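# Unstack the blue block from the red block

## Task

Lift the blue block off the top of the red block and set it down on the table, so that both blocks end up resting separately on the table surface.

## Robot and tools

Robot: two arms, left_arm and right_arm, mounted on opposite sides of the table. left_arm's base sits at (-0.020, +0.458, +0.039) m in the scene frame (+y side) with quat_wxyz (+0.707, 0, 0, -0.707). right_arm's base is at (-0.020, -0.458, +0.039) m with quat_wxyz (+0.707, 0, 0, +0.707). The arm names do not match image left and right. Up is +z in both base frames.

Frames: the scene frame has its origin at the table centre, +z up, and the table top at z = +0.020 m. Fixed cameras and the table use the scene frame. Each arm's printed end_effector_position, end_effector_quat_wxyz, velocities and wrist camera pose are in that arm's own base frame. end_effector_position is the point midway between the fingers, about 3 to 4 cm behind their tips. Fingers point along the gripper's +x axis and close along its y axis. Only the last 1.5 cm of each finger's inner face is flat. Reported hand poses can be a few cm off, more at long reach.

Row layout: a row always has 14 numbers, one list for both arms. The first 7 are left_arm and the next 7 are right_arm. Each block of 7 is: wrist yaw, elbow, shoulder, wrist pitch, wrist roll, waist, then gripper opening. The joint values are absolute target angles in radians, in the same convention that Joint positions prints. Shoulder, elbow and wrist roll have their signs flipped relative to the URDF. Ranges in the numbers you send: waist -3.054 to 3.054; shoulder -3.142 to 0; elbow -2.356 to 0; wrist pitch -1.571 to 1.571; wrist yaw -1.571 to 1.571; wrist roll -3.142 to 3.142. Real ends can differ by 0.028 rad. A target more than 0.028 rad beyond an end, and farther out than the current angle, gets the call refused. Targets slightly past a real end are clipped, and the result then reports "joint sent to its limit".

Opening is absolute, from -1 to +1. +1 is fully open, which is a pad gap of 0.080 m. Empty fingers close at about -0.78. Full closing takes at least about 0.6 s. To grasp, note grip_measured when the fingers first touch the part. Then keep commanding about 0.08 below that reading for a full-force hold, or less below it for a lighter hold. Every row sets both grippers, so resend the current opening for a gripper you want unchanged; a 0 counts as a command.

Tools:
- execute_actions(actions, cameras): actions is a list of actions. Each action is a list of up to 15 rows, one row per 1/30 s step. If there are fewer than 15 rows, the last row is held until step 15. An empty list just returns the full state and images. Per step, each joint's target is kept within roughly 0.21 to 0.27 rad of its measured angle. A gripper jump over 70 mm is scaled back, so large motions need several actions.
- move(target, speed, blend, opening_speed, blocking, cameras): target is one 14-number row or a list of up to 15 rows, all absolute joint targets. The joints travel in sync, so the hand follows a curve, not a straight line. It does not avoid obstacles or the other arm. speed is the top rad/s of the joint with the longest way to go: 0.01 to 2, default 0.5, either one value or one per target. blend is in rad and rounds intermediate corners; the default 0 stops at each target. opening_speed is in scale units per second, 0.2 or more. Opening changes in later rows take effect only after the arms come to rest there. With blocking=false the call returns after about 0.5 s, and a new move replaces the running one. The result adds a "move:" line whose status is done, off_target, moving, held or fault. It also shows limits=held if steps were withheld, and each arm's worst joint error if it is over 0.03 rad. done does not mean no contact occurred.
- wait(seconds, cameras): seconds 0 to 10. Arms hold their last command and any running move continues.
- stop(cameras): brakes the running move; it needs room to stop.
- zoom_image(camera, region): region is [x0, y0, x1, y1] in pixels, at most 504x504. The camera must be cam_head_left, cam_head_right, cam_high, cam_low, cam_left_wrist or cam_right_wrist, and it must appear in the latest images. All images are 672x504.
- read_manual(section): licence texts only.
- finished_scene(scene): ends the scene, with scene set to the current scene's number. Call it only when the blocks sit apart and stay put without the robot.
- cameras argument: null, omitted or ["all"] gives all; [] gives none. An unknown name invalidates the call.

Result lines: Joint positions and Joint velocities give one block per arm in the row order above, plus finger gap (m). Joint targets give what the joints are currently being driven toward; resend these to hold still. Tool commands are the current gripper commands. grip_measured is the finger opening on the command scale. Joint torques include gravity. External joint torques estimate outside pushback, with the held weight included. "within noise" means the arm is still. "blocked" means an arm was stopped by contact, and both arms then hold. "joint command not followed" means the clearance check altered targets. MOTOR HOT appears at 50 °C, and at 95 °C an over-temperature stop follows.

Avoid: fast moves into contact and pushing far past a contact point, because hits and presses scale with speed and overshoot. Contact torque at a joint's load limit causes a 10 s fault stop. The limits are waist 17.8, shoulder 22, elbow 22, wrist pitch 5.8, wrist yaw 5.78, wrist roll 5.42 N m. Avoid collisions between the arms, dropping the block or releasing it while moving, and anything leaving the table, which fails the task. Also avoid long stretched holds that heat the motors. A held part may be tugged briefly, so grip firmly.

Each tool is called after "Request:" by a JSON object that holds its "name" and its "arguments".

## Session

Request:
{"name": "execute_actions", "arguments": {"actions": []}}

Scene clock: 0.00 s.
left_arm: end_effector_position=(+0.1361, +0.2679, +0.0952) grip_measured=+0.989 end_effector_quat_wxyz=(+0.582, -0.294, -0.090, +0.753) | right_arm: end_effector_position=(+0.3277, +0.1365, +0.2104) grip_measured=+1.000 end_effector_quat_wxyz=(+0.800, +0.117, +0.568, -0.156)
Joint names: [wrist yaw, elbow, shoulder, wrist pitch, wrist roll, waist]
Joint positions: left_arm=[-0.955 -0.359 -1.377 0.393 1.064 0.68 0.08] | right_arm=[0.253 -1.698 -1.722 -1.325 -0.867 0.501 0.08]
Joint velocities: within noise
Joint torques (N m): no reading
External joint torques (N m): no reading
Heat: left arm: hottest wrist yaw 37 °C (+0.0 °C/min); right arm: hottest wrist pitch 39 °C (+0.0 °C/min).
Joint targets: left_arm=[-0.956 -0.358 -1.377 0.393 1.064 0.680] | right_arm=[0.253 -1.701 -1.718 -1.324 -0.867 0.501]
Tool commands: left_gripper/opening=+0.988879 right_gripper/opening=+1.0

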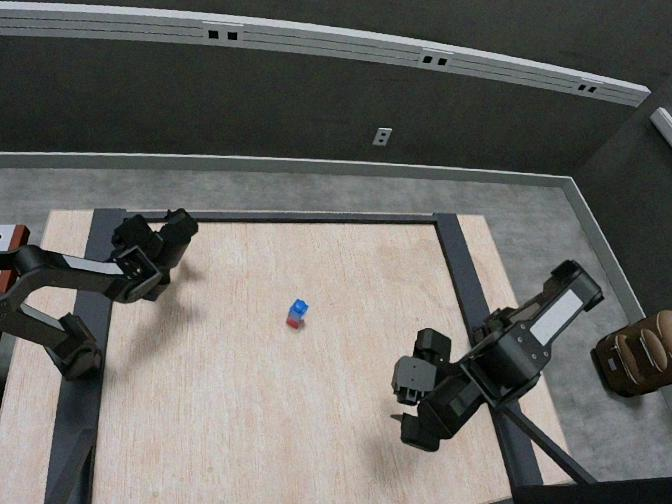

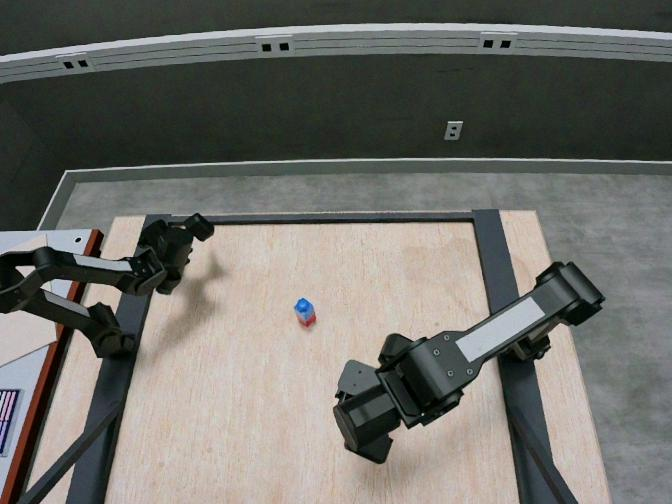

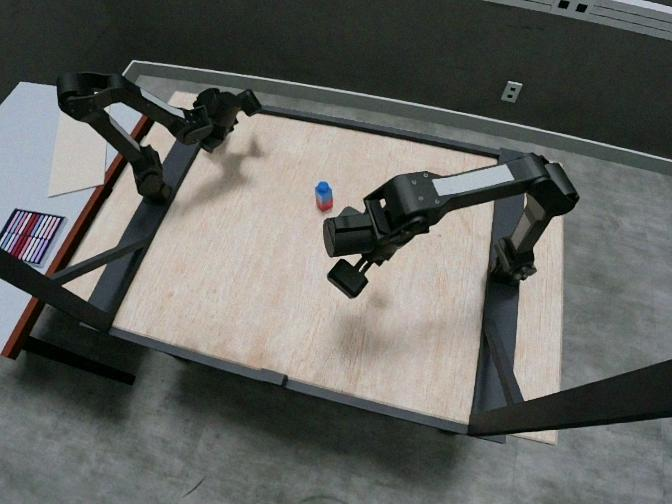

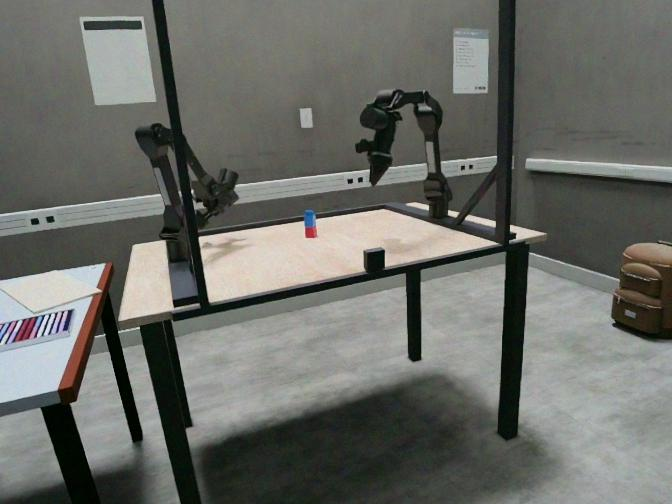

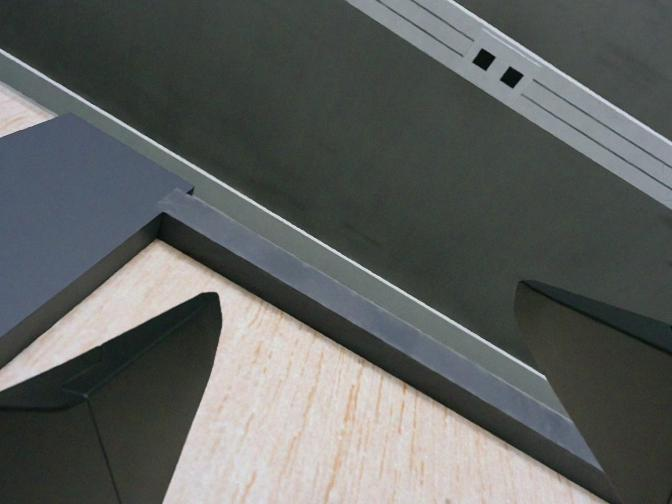

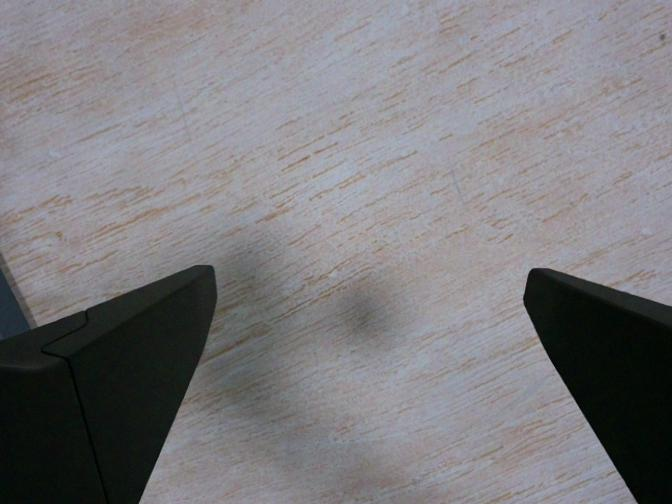

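Request:
{"name": "zoom_image", "arguments": {"camera": "cam_head_left", "region": [266, 280, 336, 350]}}

Request:
{"name": "zoom_image", "arguments": {"camera": "cam_head_right", "region": [270, 280, 340, 350]}}

Request:
{"name": "zoom_image", "arguments": {"camera": "cam_high", "region": [290, 160, 360, 230]}}

Request:
{"name": "zoom_image", "arguments": {"camera": "cam_low", "region": [280, 190, 340, 250]}}

Scaled by 7.200.

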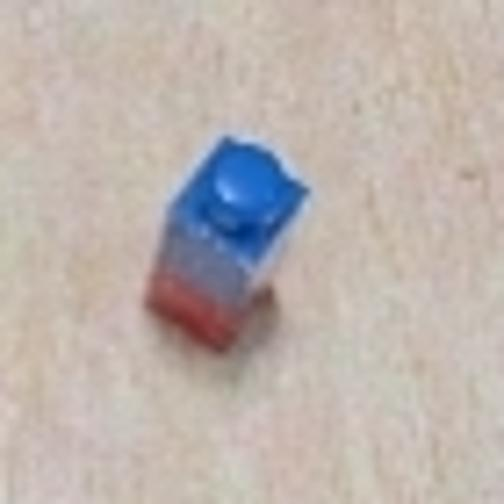

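Scaled by 7.200.

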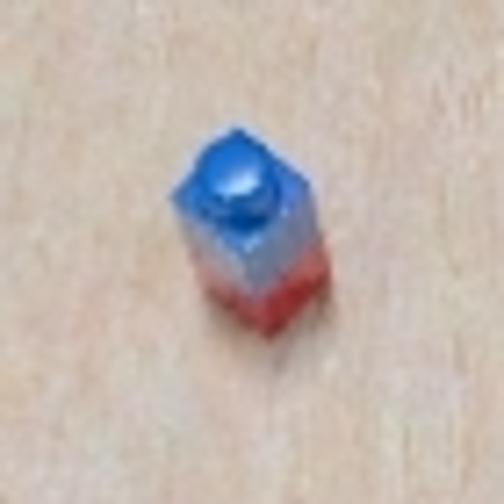

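Scaled by 7.200.

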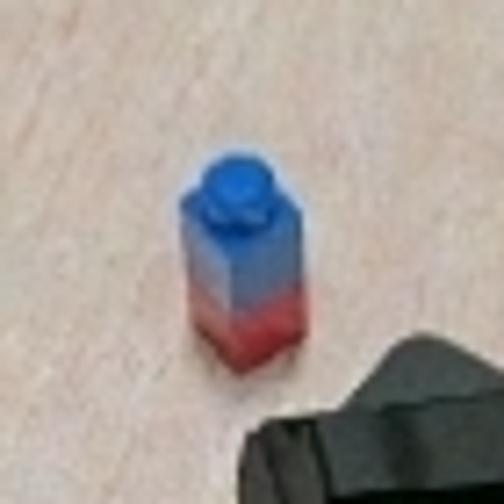

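Scaled by 8.400.

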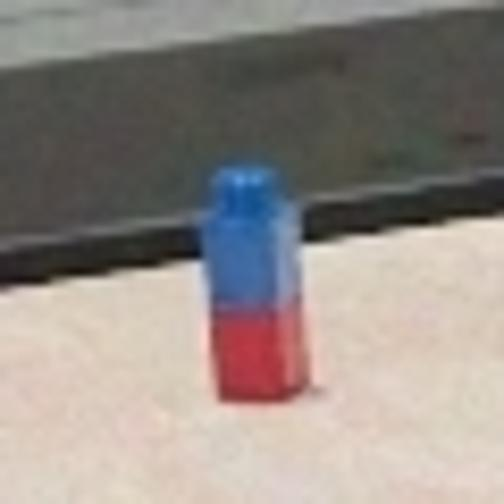

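Request:
{"name": "move", "arguments": {"target": [[0.04, -1.3, -1.7, -0.5, -0.19, 0.70, 1.0, 0.8756, -0.8162, -1.7889, 0.0772, -0.7643, 0.3047, 1.0], [1.0436, -1.3903, -2.0240, -0.8228, -1.4387, 0.719, 1.0, 0.8756, -0.8162, -1.7889, 0.0772, -0.7643, 0.3047, 1.0]], "speed": 1.0, "blend": 0.2}}

Scene clock: 53.77 s.
left_arm: end_effector_position=(+0.3738, +0.1532, +0.1044) grip_measured=+0.989 end_effector_quat_wxyz=(+0.892, +0.102, +0.241, -0.369) | right_arm: end_effector_position=(+0.3861, +0.0020, +0.0667) grip_measured=+1.000 end_effector_quat_wxyz=(+0.894, +0.104, +0.237, -0.367)
Joint positions: left_arm=[1.037 -1.379 -2.006 -0.821 -1.433 0.715 0.08] | right_arm=[0.871 -0.82 -1.784 0.074 -0.769 0.308 0.08]
Joint torques (N m): left_arm=[0.9 -6.94 6.4 0.33 -0.23 0.48] | right_arm=[0.57 -4.26 6.35 1.67 0.21 -0.26]
External joint torques (N m): left_arm=[0.31 -1.37 -2.46 -0.14 -0.23 0.43] | right_arm=[0.18 0.64 -0.07 0.58 0.21 -0.25]
Joint targets: left_arm=[1.043 -1.390 -2.024 -0.823 -1.439 0.719] | right_arm=[0.876 -0.816 -1.789 0.077 -0.764 0.305]
move: done
camera_calibration:
cam_left_wrist: T_world_to_cam=[[-0.722061, -0.691307, -0.0268949, 0.388966], [-0.534069, 0.581696, -0.613515, 0.201701], [0.439772, -0.428631, -0.789225, 0.0627431], [0, 0, 0, 1]]
cam_right_wrist: T_world_to_cam=[[-0.704684, -0.709467, 0.00877862, 0.282032], [-0.563891, 0.552494, -0.613823, 0.278229], [0.430637, -0.437501, -0.789395, -0.0401223], [0, 0, 0, 1]]

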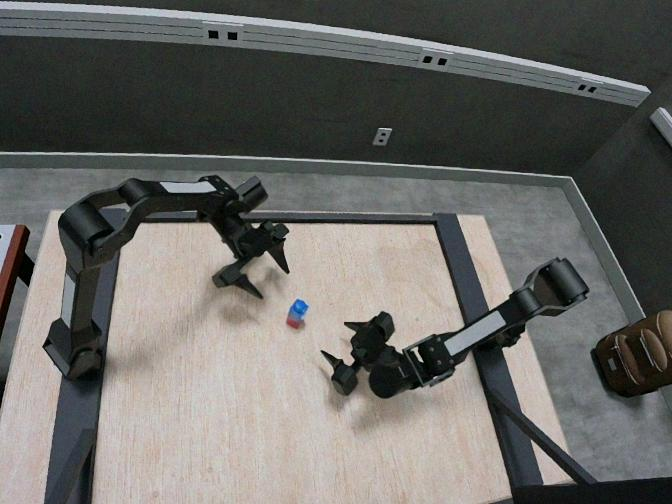

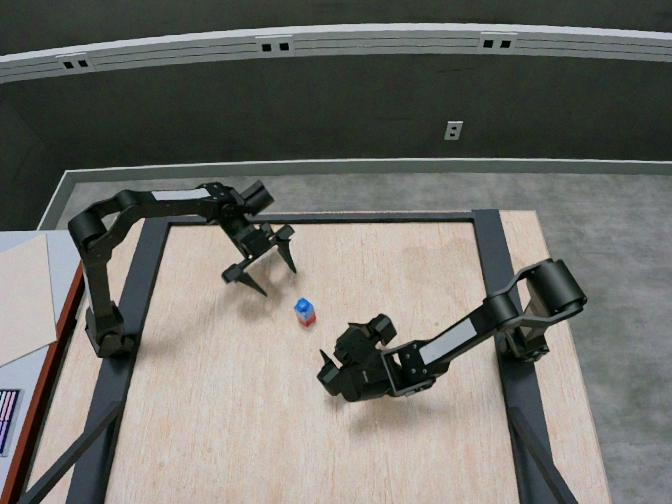

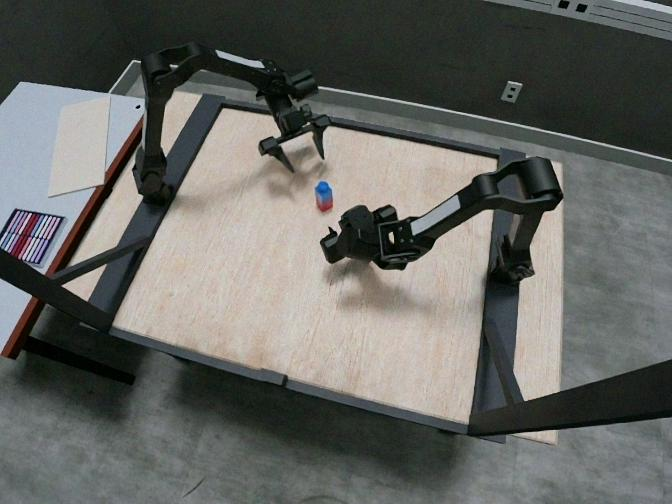

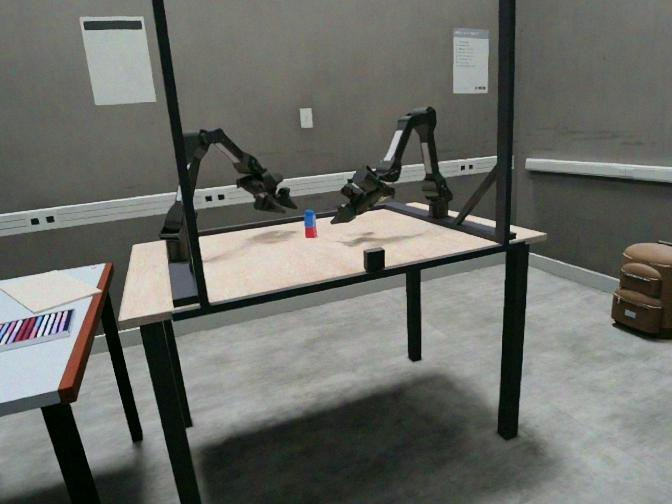

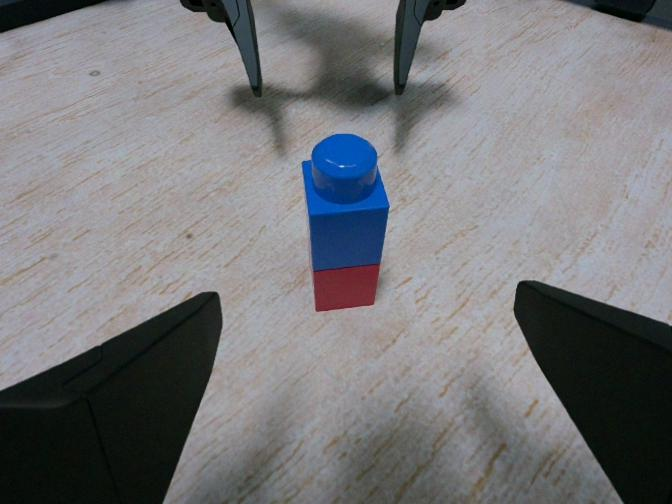

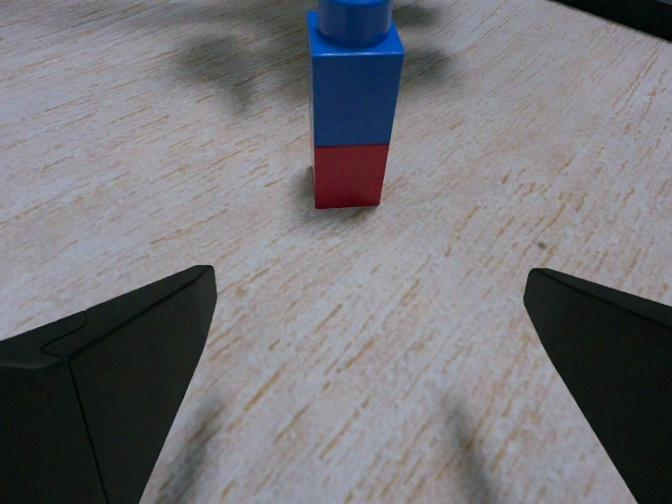

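Request:
{"name": "zoom_image", "arguments": {"camera": "cam_right_wrist", "region": [280, 0, 430, 220]}}

Request:
{"name": "zoom_image", "arguments": {"camera": "cam_left_wrist", "region": [280, 120, 410, 320]}}

Scaled by 2.291.

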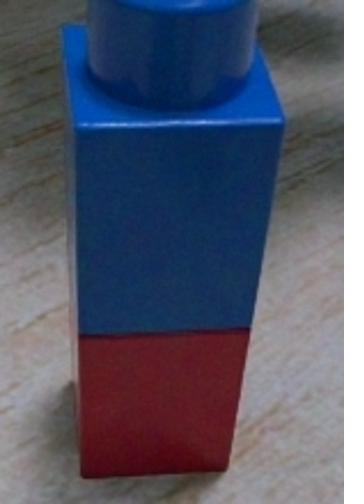

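Scaled by 2.520.

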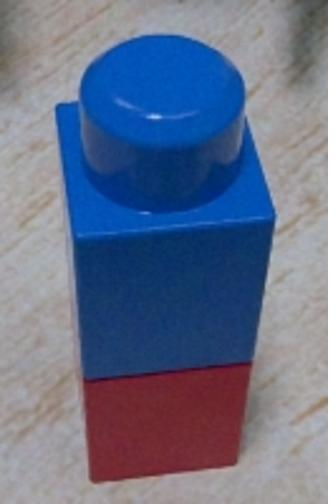

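Request:
{"name": "move", "arguments": {"target": [0.9975, -1.2150, -1.9655, -0.4229, -1.1074, 0.6279, 1.0, 0.6794, -0.8428, -1.9245, 0.3836, -0.4851, 0.1136, 1.0], "speed": 0.5, "cameras": ["cam_left_wrist", "cam_right_wrist"]}}

Scene clock: 70.67 s.
left_arm: end_effector_position=(+0.3996, +0.1344, +0.0846) grip_measured=+0.989 end_effector_quat_wxyz=(+0.908, +0.088, +0.242, -0.331) | right_arm: end_effector_position=(+0.4259, -0.0461, +0.0431) grip_measured=+1.000 end_effector_quat_wxyz=(+0.907, +0.089, +0.246, -0.331)
Joint positions: left_arm=[1.002 -1.228 -1.98 -0.425 -1.113 0.63 0.08] | right_arm=[0.681 -0.833 -1.919 0.38 -0.49 0.115 0.08]
Joint torques (N m): left_arm=[0.48 -4.42 10.02 1.1 0.2 -0.15] | right_arm=[0.24 -5.72 7.1 1.9 0.2 -0.18]
External joint torques (N m): left_arm=[-0.04 1.13 1.38 0.3 0.2 -0.15] | right_arm=[-0.02 -1.01 -0.05 0.6 0.2 -0.17]
Joint targets: left_arm=[0.998 -1.215 -1.965 -0.423 -1.107 0.628] | right_arm=[0.679 -0.843 -1.924 0.384 -0.485 0.113]
move: done
camera_calibration:
cam_left_wrist: T_world_to_cam=[[-0.660441, -0.750538, -0.0226007, 0.377018], [-0.579411, 0.52854, -0.620426, 0.240083], [0.477598, -0.396659, -0.783939, 0.00786135], [0, 0, 0, 1]]
cam_right_wrist: T_world_to_cam=[[-0.64432, -0.764454, 0.0214697, 0.247451], [-0.614142, 0.500492, -0.610195, 0.331646], [0.455721, -0.406346, -0.79196, -0.105982], [0, 0, 0, 1]]
Images, in order: cam_left_wrist, cam_right_wrist.

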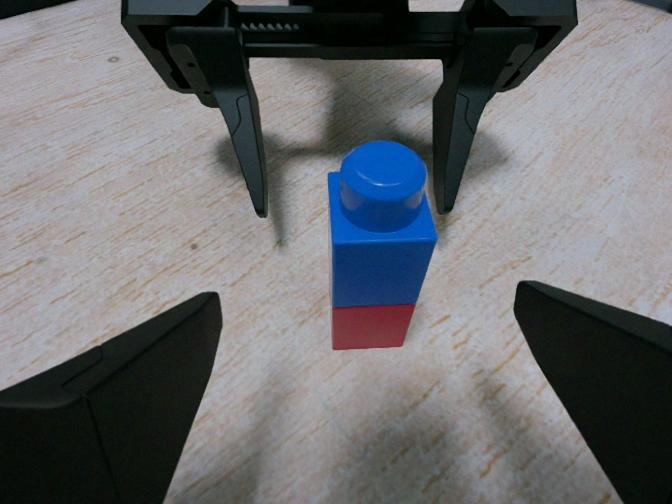

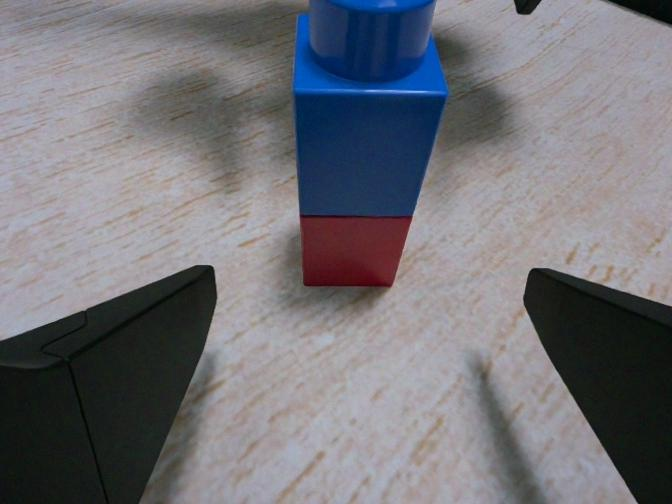

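Request:
{"name": "move", "arguments": {"target": [0.9975, -1.2150, -1.9655, -0.4229, -1.1074, 0.6279, 1.0, 0.5992, -0.9820, -2.1231, 0.4907, -0.4054, 0.0167, 1.0], "speed": 0.25}}

Scene clock: 77.23 s.
left_arm: end_effector_position=(+0.3995, +0.1344, +0.0845) grip_measured=+0.989 end_effector_quat_wxyz=(+0.908, +0.088, +0.242, -0.331) | right_arm: end_effector_position=(+0.4671, -0.0760, +0.0155) grip_measured=+1.000 end_effector_quat_wxyz=(+0.908, +0.089, +0.243, -0.329)
Joint positions: left_arm=[1.002 -1.228 -1.98 -0.425 -1.112 0.63 0.08] | right_arm=[0.603 -0.974 -2.114 0.488 -0.411 0.02 0.08]
Joint torques (N m): left_arm=[0.46 -4.42 10 1.14 0.2 -0.18] | right_arm=[0.13 -5.32 7.82 1.92 0.24 -0.33]
External joint torques (N m): left_arm=[-0.07 1.2 1.28 0.31 0.2 -0.19] | right_arm=[-0.09 -0.81 -0.38 0.57 0.24 -0.32]
Joint targets: left_arm=[0.998 -1.215 -1.966 -0.423 -1.107 0.628] | right_arm=[0.599 -0.982 -2.123 0.491 -0.405 0.017]
move: done
camera_calibration:
cam_left_wrist: T_world_to_cam=[[-0.660303, -0.750669, -0.02227, 0.376905], [-0.579644, 0.528273, -0.620436, 0.240153], [0.477507, -0.396767, -0.783941, 0.00785406], [0, 0, 0, 1]]
cam_right_wrist: T_world_to_cam=[[-0.64009, -0.768101, 0.0175122, 0.249524], [-0.613396, 0.497177, -0.613645, 0.354518], [0.462634, -0.403529, -0.789388, -0.161881], [0, 0, 0, 1]]

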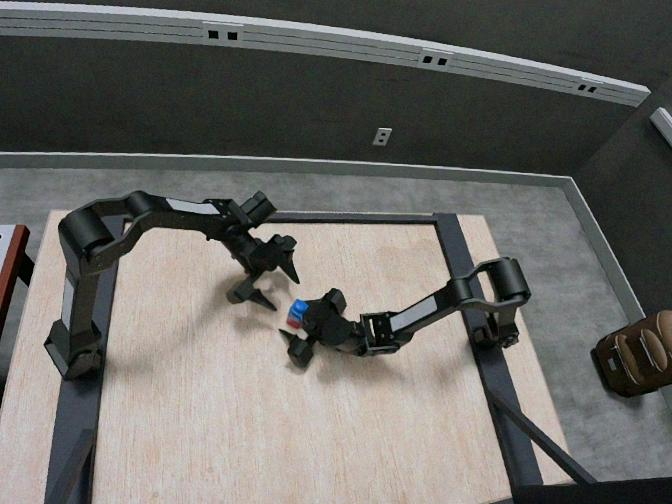

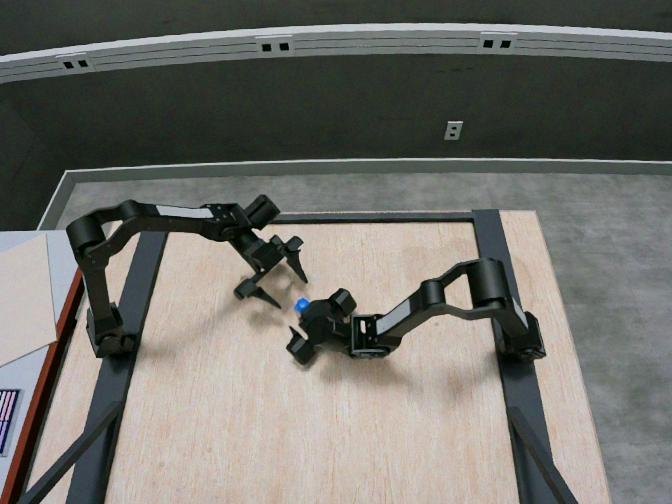

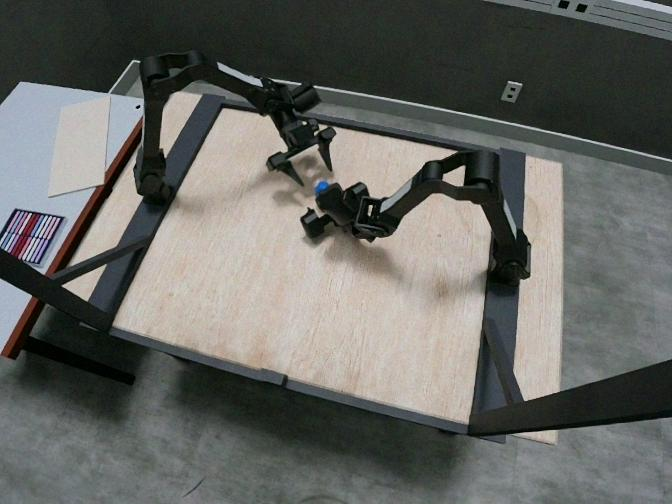

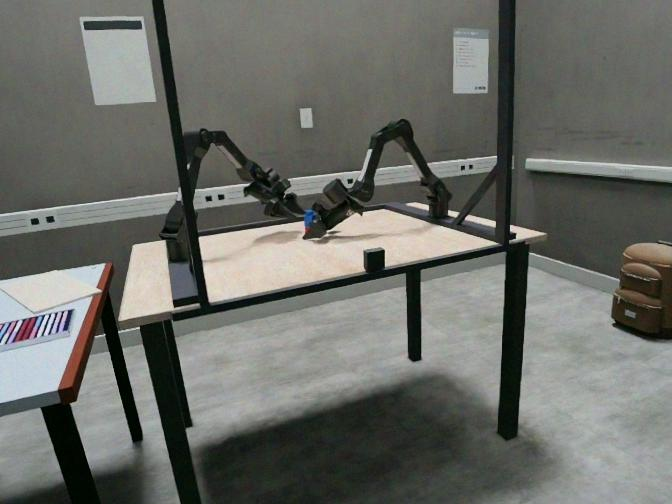

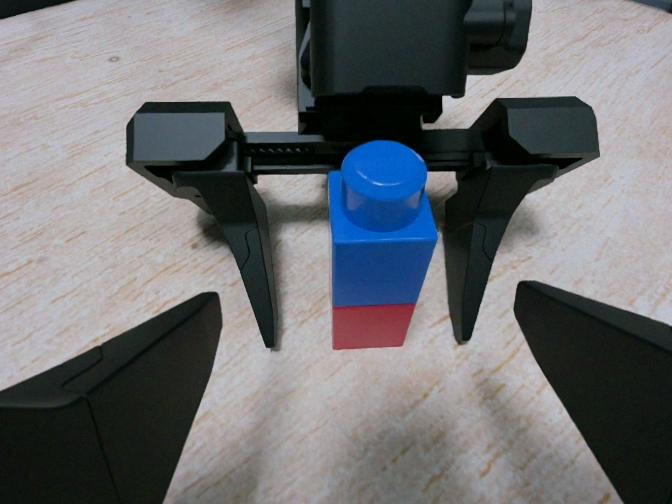

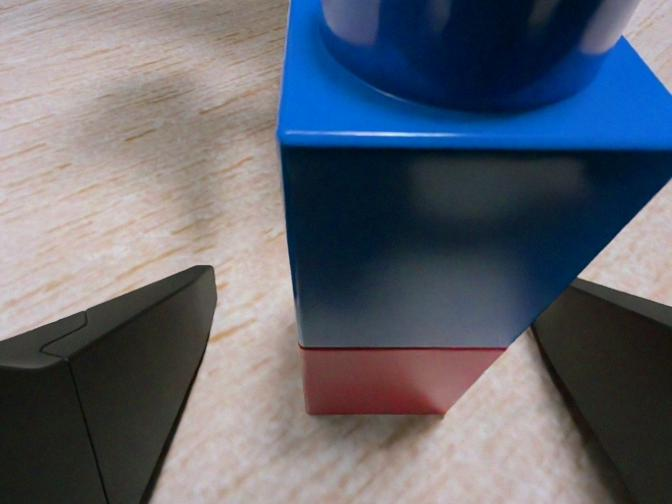

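Request:
{"name": "zoom_image", "arguments": {"camera": "cam_left_wrist", "region": [230, 160, 510, 370]}}

Request:
{"name": "zoom_image", "arguments": {"camera": "cam_low", "region": [290, 190, 370, 250]}}

Scaled by 1.800.

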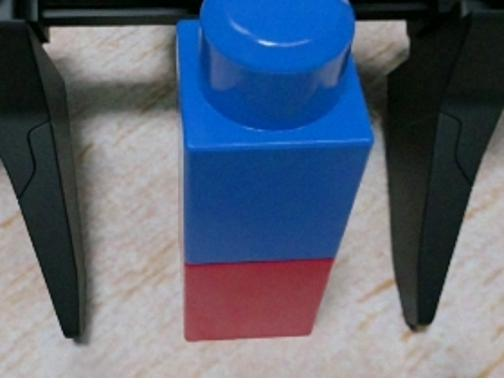

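Scaled by 6.300.

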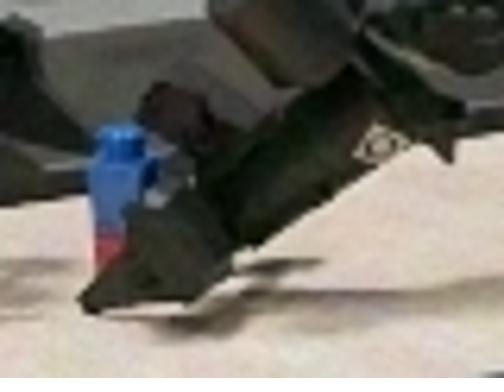

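Request:
{"name": "move", "arguments": {"target": [0.9975, -1.2150, -1.9655, -0.4229, -1.1074, 0.6279, 1.0, 0.6093, -0.9789, -2.0932, 0.4585, -0.4146, 0.0237, 1.0], "speed": 0.3, "cameras": ["cam_low", "cam_left_wrist", "cam_right_wrist"]}}

Request:
{"name": "zoom_image", "arguments": {"camera": "cam_low", "region": [290, 190, 370, 250]}}

Request:
{"name": "zoom_image", "arguments": {"camera": "cam_left_wrist", "region": [230, 160, 510, 370]}}

Scene clock: 88.20 s.
left_arm: end_effector_position=(+0.3995, +0.1344, +0.0845) grip_measured=+0.989 end_effector_quat_wxyz=(+0.908, +0.088, +0.242, -0.331) | right_arm: end_effector_position=(+0.4655, -0.0761, +0.0161) grip_measured=+1.000 end_effector_quat_wxyz=(+0.906, +0.086, +0.250, -0.330)
Joint positions: left_arm=[1.002 -1.228 -1.98 -0.425 -1.112 0.63 0.08] | right_arm=[0.606 -0.976 -2.106 0.462 -0.411 0.021 0.08]
Joint torques (N m): left_arm=[0.48 -4.4 9.99 1.12 0.17 -0.08] | right_arm=[0.38 -4.79 10.37 1.44 -0.08 0.29]
External joint torques (N m): left_arm=[-0.05 1.17 1.31 0.31 0.17 -0.12] | right_arm=[0.17 -0.22 2.18 0.09 -0.08 0.22]
Joint targets: left_arm=[0.998 -1.215 -1.966 -0.423 -1.107 0.628] | right_arm=[0.609 -0.979 -2.093 0.459 -0.415 0.024]
move: done
camera_calibration:
cam_left_wrist: T_world_to_cam=[[-0.660303, -0.750669, -0.02227, 0.376905], [-0.579644, 0.528273, -0.620436, 0.240153], [0.477507, -0.396767, -0.783941, 0.00785406], [0, 0, 0, 1]]
cam_right_wrist: T_world_to_cam=[[-0.641231, -0.766796, 0.0291118, 0.248806], [-0.621701, 0.496909, -0.60545, 0.357653], [0.44979, -0.406332, -0.795351, -0.154782], [0, 0, 0, 1]]
Images, in order: cam_low, cam_left_wrist, cam_right_wrist.

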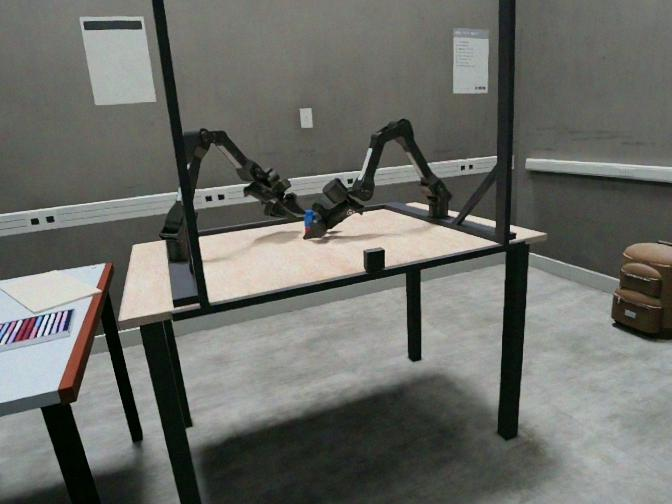

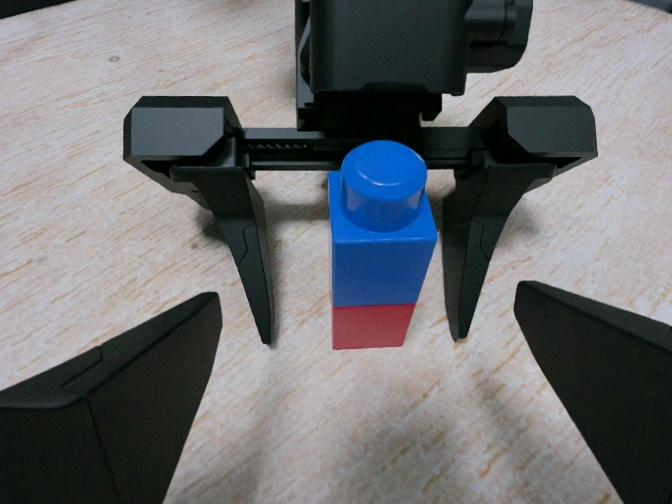

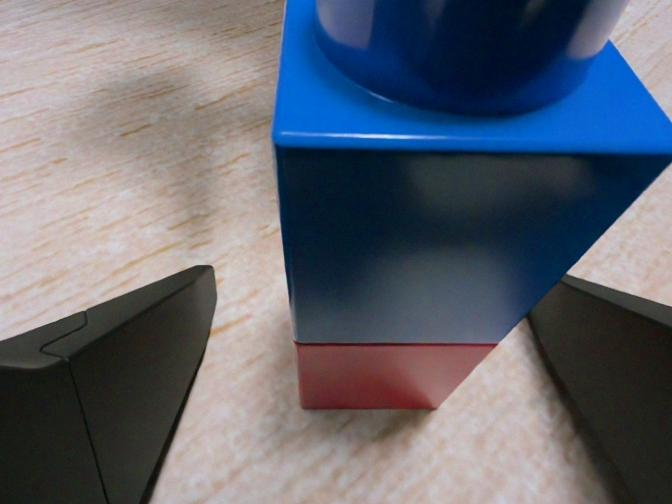

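Scaled by 6.300.

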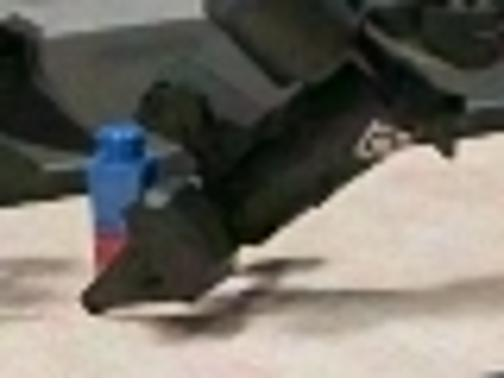

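Scaled by 1.800.

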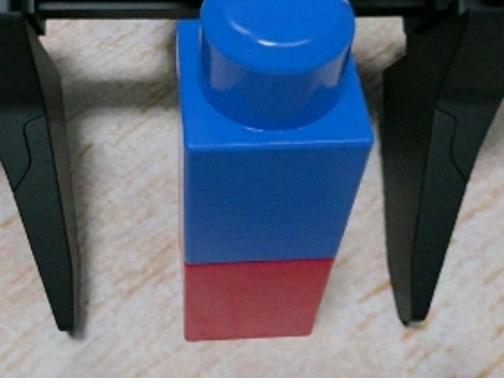

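Request:
{"name": "move", "arguments": {"target": [0.9975, -1.2150, -1.9655, -0.4229, -1.1074, 0.6279, 1.0, 0.6093, -0.955, -2.064, 0.4585, -0.4146, 0.0237, 1.0], "speed": 0.3, "cameras": ["cam_low", "cam_left_wrist", "cam_right_wrist"]}}

Request:
{"name": "zoom_image", "arguments": {"camera": "cam_low", "region": [290, 190, 370, 250]}}

Request:
{"name": "zoom_image", "arguments": {"camera": "cam_left_wrist", "region": [230, 160, 510, 370]}}

Scene clock: 91.67 s.
left_arm: end_effector_position=(+0.3995, +0.1344, +0.0845) grip_measured=+0.989 end_effector_quat_wxyz=(+0.908, +0.088, +0.242, -0.331) | right_arm: end_effector_position=(+0.4620, -0.0762, +0.0219) grip_measured=+1.000 end_effector_quat_wxyz=(+0.907, +0.087, +0.247, -0.330)
Joint positions: left_arm=[1.002 -1.228 -1.98 -0.425 -1.112 0.63 0.08] | right_arm=[0.606 -0.959 -2.08 0.459 -0.411 0.021 0.08]
Joint torques (N m): left_arm=[0.48 -4.41 9.9 1.08 0.18 -0.1] | right_arm=[0.37 -4.13 10.65 1.64 -0.08 0.27]
External joint torques (N m): left_arm=[-0.05 1.14 1.28 0.28 0.18 -0.03] | right_arm=[0.14 0.47 2.6 0.29 -0.08 0.33]
Joint targets: left_arm=[0.998 -1.215 -1.966 -0.423 -1.107 0.628] | right_arm=[0.609 -0.955 -2.064 0.459 -0.415 0.024]
move: done
camera_calibration:
cam_left_wrist: T_world_to_cam=[[-0.660303, -0.750669, -0.02227, 0.376905], [-0.579644, 0.528273, -0.620436, 0.240153], [0.477507, -0.396767, -0.783941, 0.00785406], [0, 0, 0, 1]]
cam_right_wrist: T_world_to_cam=[[-0.641396, -0.766799, 0.0251017, 0.246503], [-0.617995, 0.496986, -0.60917, 0.357361], [0.454635, -0.406232, -0.792643, -0.150964], [0, 0, 0, 1]]
Images, in order: cam_low, cam_left_wrist, cam_right_wrist.

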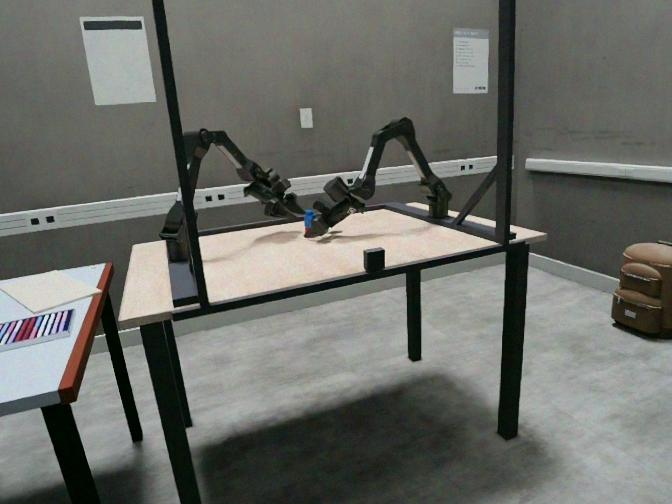

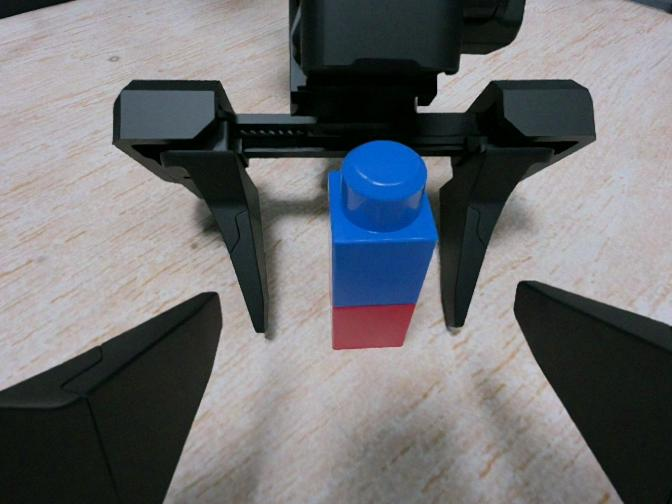

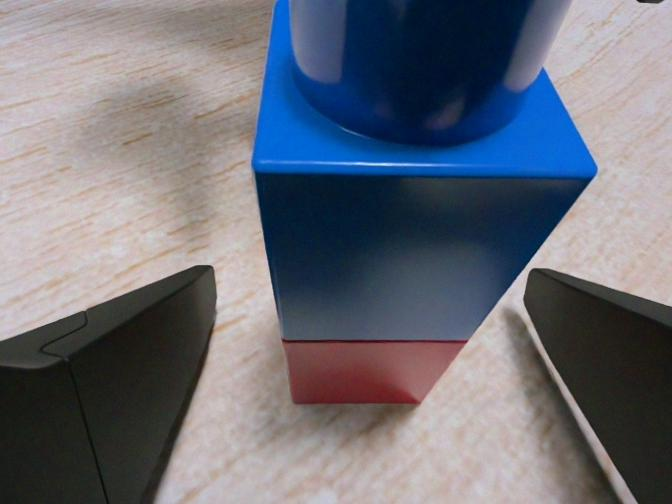

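Scaled by 6.300.

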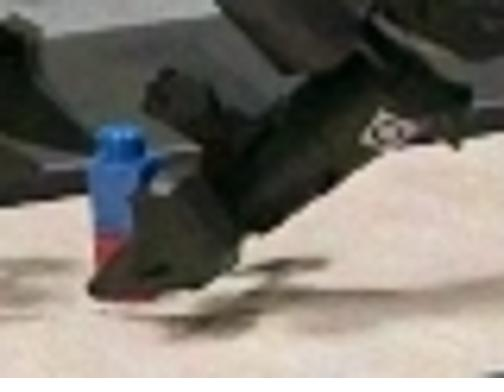

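Scaled by 1.800.

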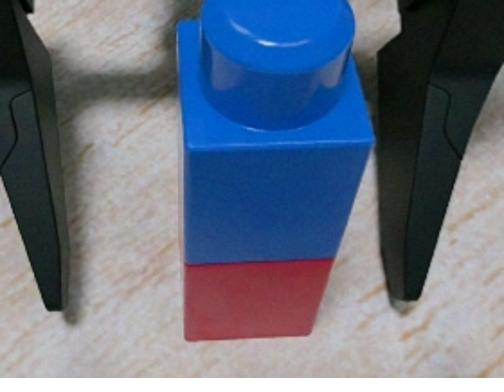

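Request:
{"name": "move", "arguments": {"target": [[0.9975, -1.2150, -1.9655, -0.4229, -1.1074, 0.6279, 1.0, 0.6093, -0.955, -2.064, 0.4585, -0.4146, 0.036, 1.0], [0.9975, -1.2150, -1.9655, -0.4229, -1.1074, 0.6279, 1.0, 0.6093, -0.955, -2.064, 0.4585, -0.4146, 0.036, 0.1]], "speed": 0.3, "opening_speed": 0.7, "cameras": ["cam_low", "cam_left_wrist", "cam_right_wrist"]}}

Scene clock: 97.10 s.
left_arm: end_effector_position=(+0.3995, +0.1344, +0.0845) grip_measured=+0.989 end_effector_quat_wxyz=(+0.908, +0.088, +0.242, -0.331) | right_arm: end_effector_position=(+0.4627, -0.0705, +0.0218) grip_measured=+0.103 end_effector_quat_wxyz=(+0.909, +0.085, +0.248, -0.325)
Joint positions: left_arm=[1.002 -1.228 -1.98 -0.425 -1.112 0.63 0.08] | right_arm=[0.606 -0.959 -2.08 0.459 -0.411 0.033 0.04]
Joint torques (N m): left_arm=[0.48 -4.45 9.95 1.12 0.17 -0.09] | right_arm=[0.39 -4.09 10.63 1.61 -0.09 0.23]
External joint torques (N m): left_arm=[-0.04 1.12 1.27 0.32 0.17 -0.09] | right_arm=[0.17 0.51 2.55 0.26 -0.09 0.17]
Joint targets: left_arm=[0.998 -1.215 -1.966 -0.423 -1.107 0.628] | right_arm=[0.609 -0.955 -2.064 0.459 -0.415 0.036]
move: done
camera_calibration:
cam_left_wrist: T_world_to_cam=[[-0.660303, -0.750669, -0.02227, 0.376905], [-0.579644, 0.528273, -0.620436, 0.240153], [0.477507, -0.396767, -0.783941, 0.00785406], [0, 0, 0, 1]]
cam_right_wrist: T_world_to_cam=[[-0.631979, -0.774571, 0.0253523, 0.246418], [-0.624248, 0.489397, -0.608938, 0.357318], [0.459258, -0.400662, -0.792813, -0.150862], [0, 0, 0, 1]]
Images, in order: cam_low, cam_left_wrist, cam_right_wrist.

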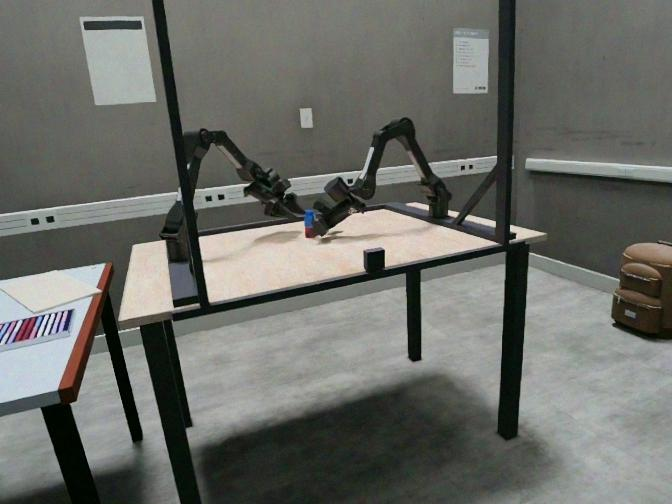

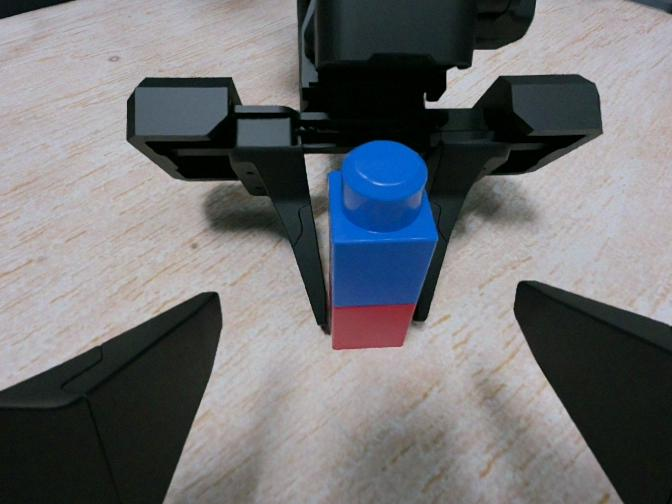

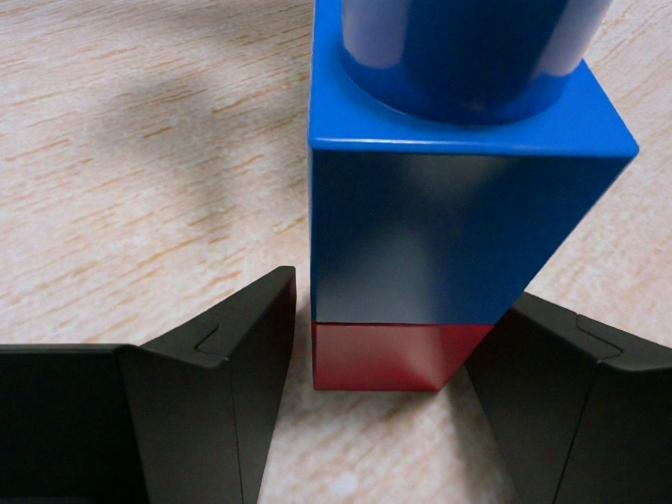

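Request:
{"name": "move", "arguments": {"target": [0.9975, -1.2150, -1.9655, -0.4229, -1.1074, 0.6279, 1.0, 0.6093, -0.955, -2.064, 0.4585, -0.4146, 0.036, -0.22], "opening_speed": 0.3, "cameras": ["cam_low", "cam_left_wrist", "cam_right_wrist"]}}

Request:
{"name": "zoom_image", "arguments": {"camera": "cam_left_wrist", "region": [230, 160, 510, 370]}}

Scene clock: 100.47 s.
left_arm: end_effector_position=(+0.3995, +0.1344, +0.0845) grip_measured=+0.989 end_effector_quat_wxyz=(+0.908, +0.088, +0.242, -0.331) | right_arm: end_effector_position=(+0.4628, -0.0705, +0.0219) grip_measured=-0.098 end_effector_quat_wxyz=(+0.909, +0.085, +0.247, -0.325)
Joint positions: left_arm=[1.002 -1.228 -1.98 -0.425 -1.112 0.63 0.08] | right_arm=[0.606 -0.959 -2.08 0.459 -0.411 0.033 0.031]
Joint torques (N m): left_arm=[0.46 -4.44 9.98 1.12 0.19 -0.01] | right_arm=[0.38 -4.06 10.66 1.63 -0.08 0.13]
External joint torques (N m): left_arm=[-0.07 1.18 1.25 0.3 0.19 0.04] | right_arm=[0.15 0.62 2.46 0.24 -0.08 0.14]
Joint targets: left_arm=[0.998 -1.215 -1.966 -0.423 -1.107 0.628] | right_arm=[0.609 -0.955 -2.064 0.459 -0.415 0.036]
move: done
camera_calibration:
cam_left_wrist: T_world_to_cam=[[-0.660303, -0.750669, -0.02227, 0.376905], [-0.579644, 0.528273, -0.620436, 0.240153], [0.477507, -0.396767, -0.783941, 0.00785406], [0, 0, 0, 1]]
cam_right_wrist: T_world_to_cam=[[-0.631988, -0.774571, 0.0251017, 0.246444], [-0.624015, 0.489405, -0.60917, 0.357337], [0.45956, -0.400652, -0.792643, -0.150886], [0, 0, 0, 1]]
Images, in order: cam_low, cam_left_wrist, cam_right_wrist.

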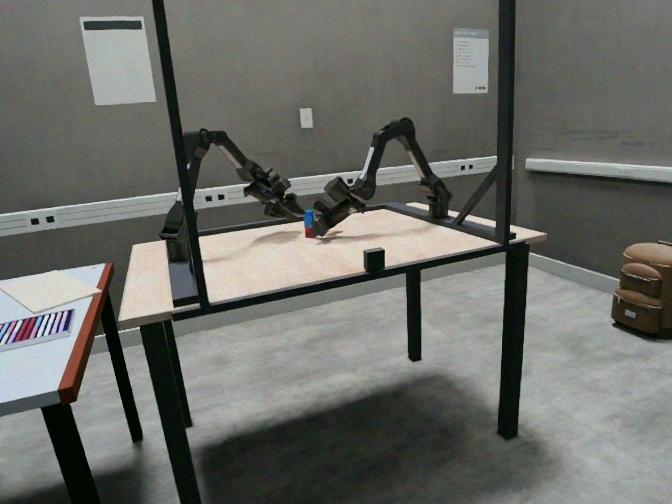

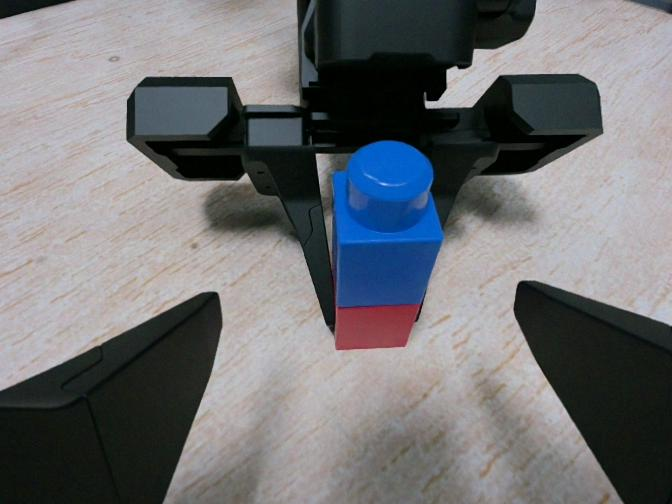

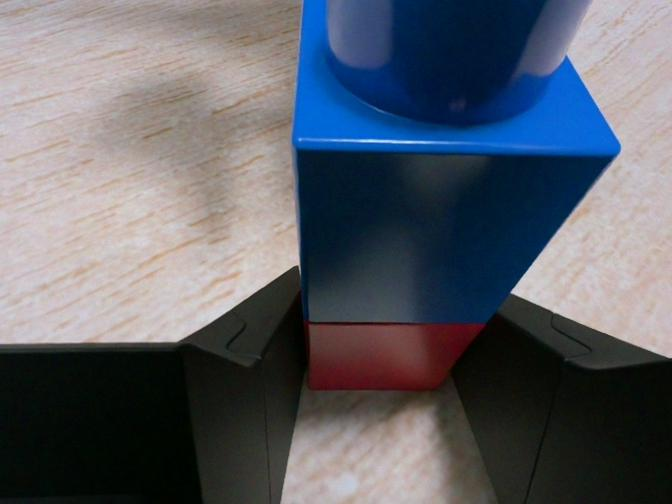

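Scaled by 1.800.

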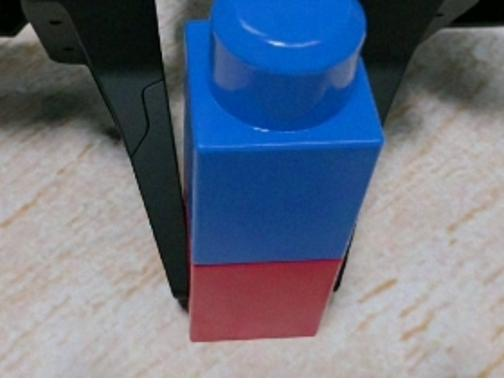

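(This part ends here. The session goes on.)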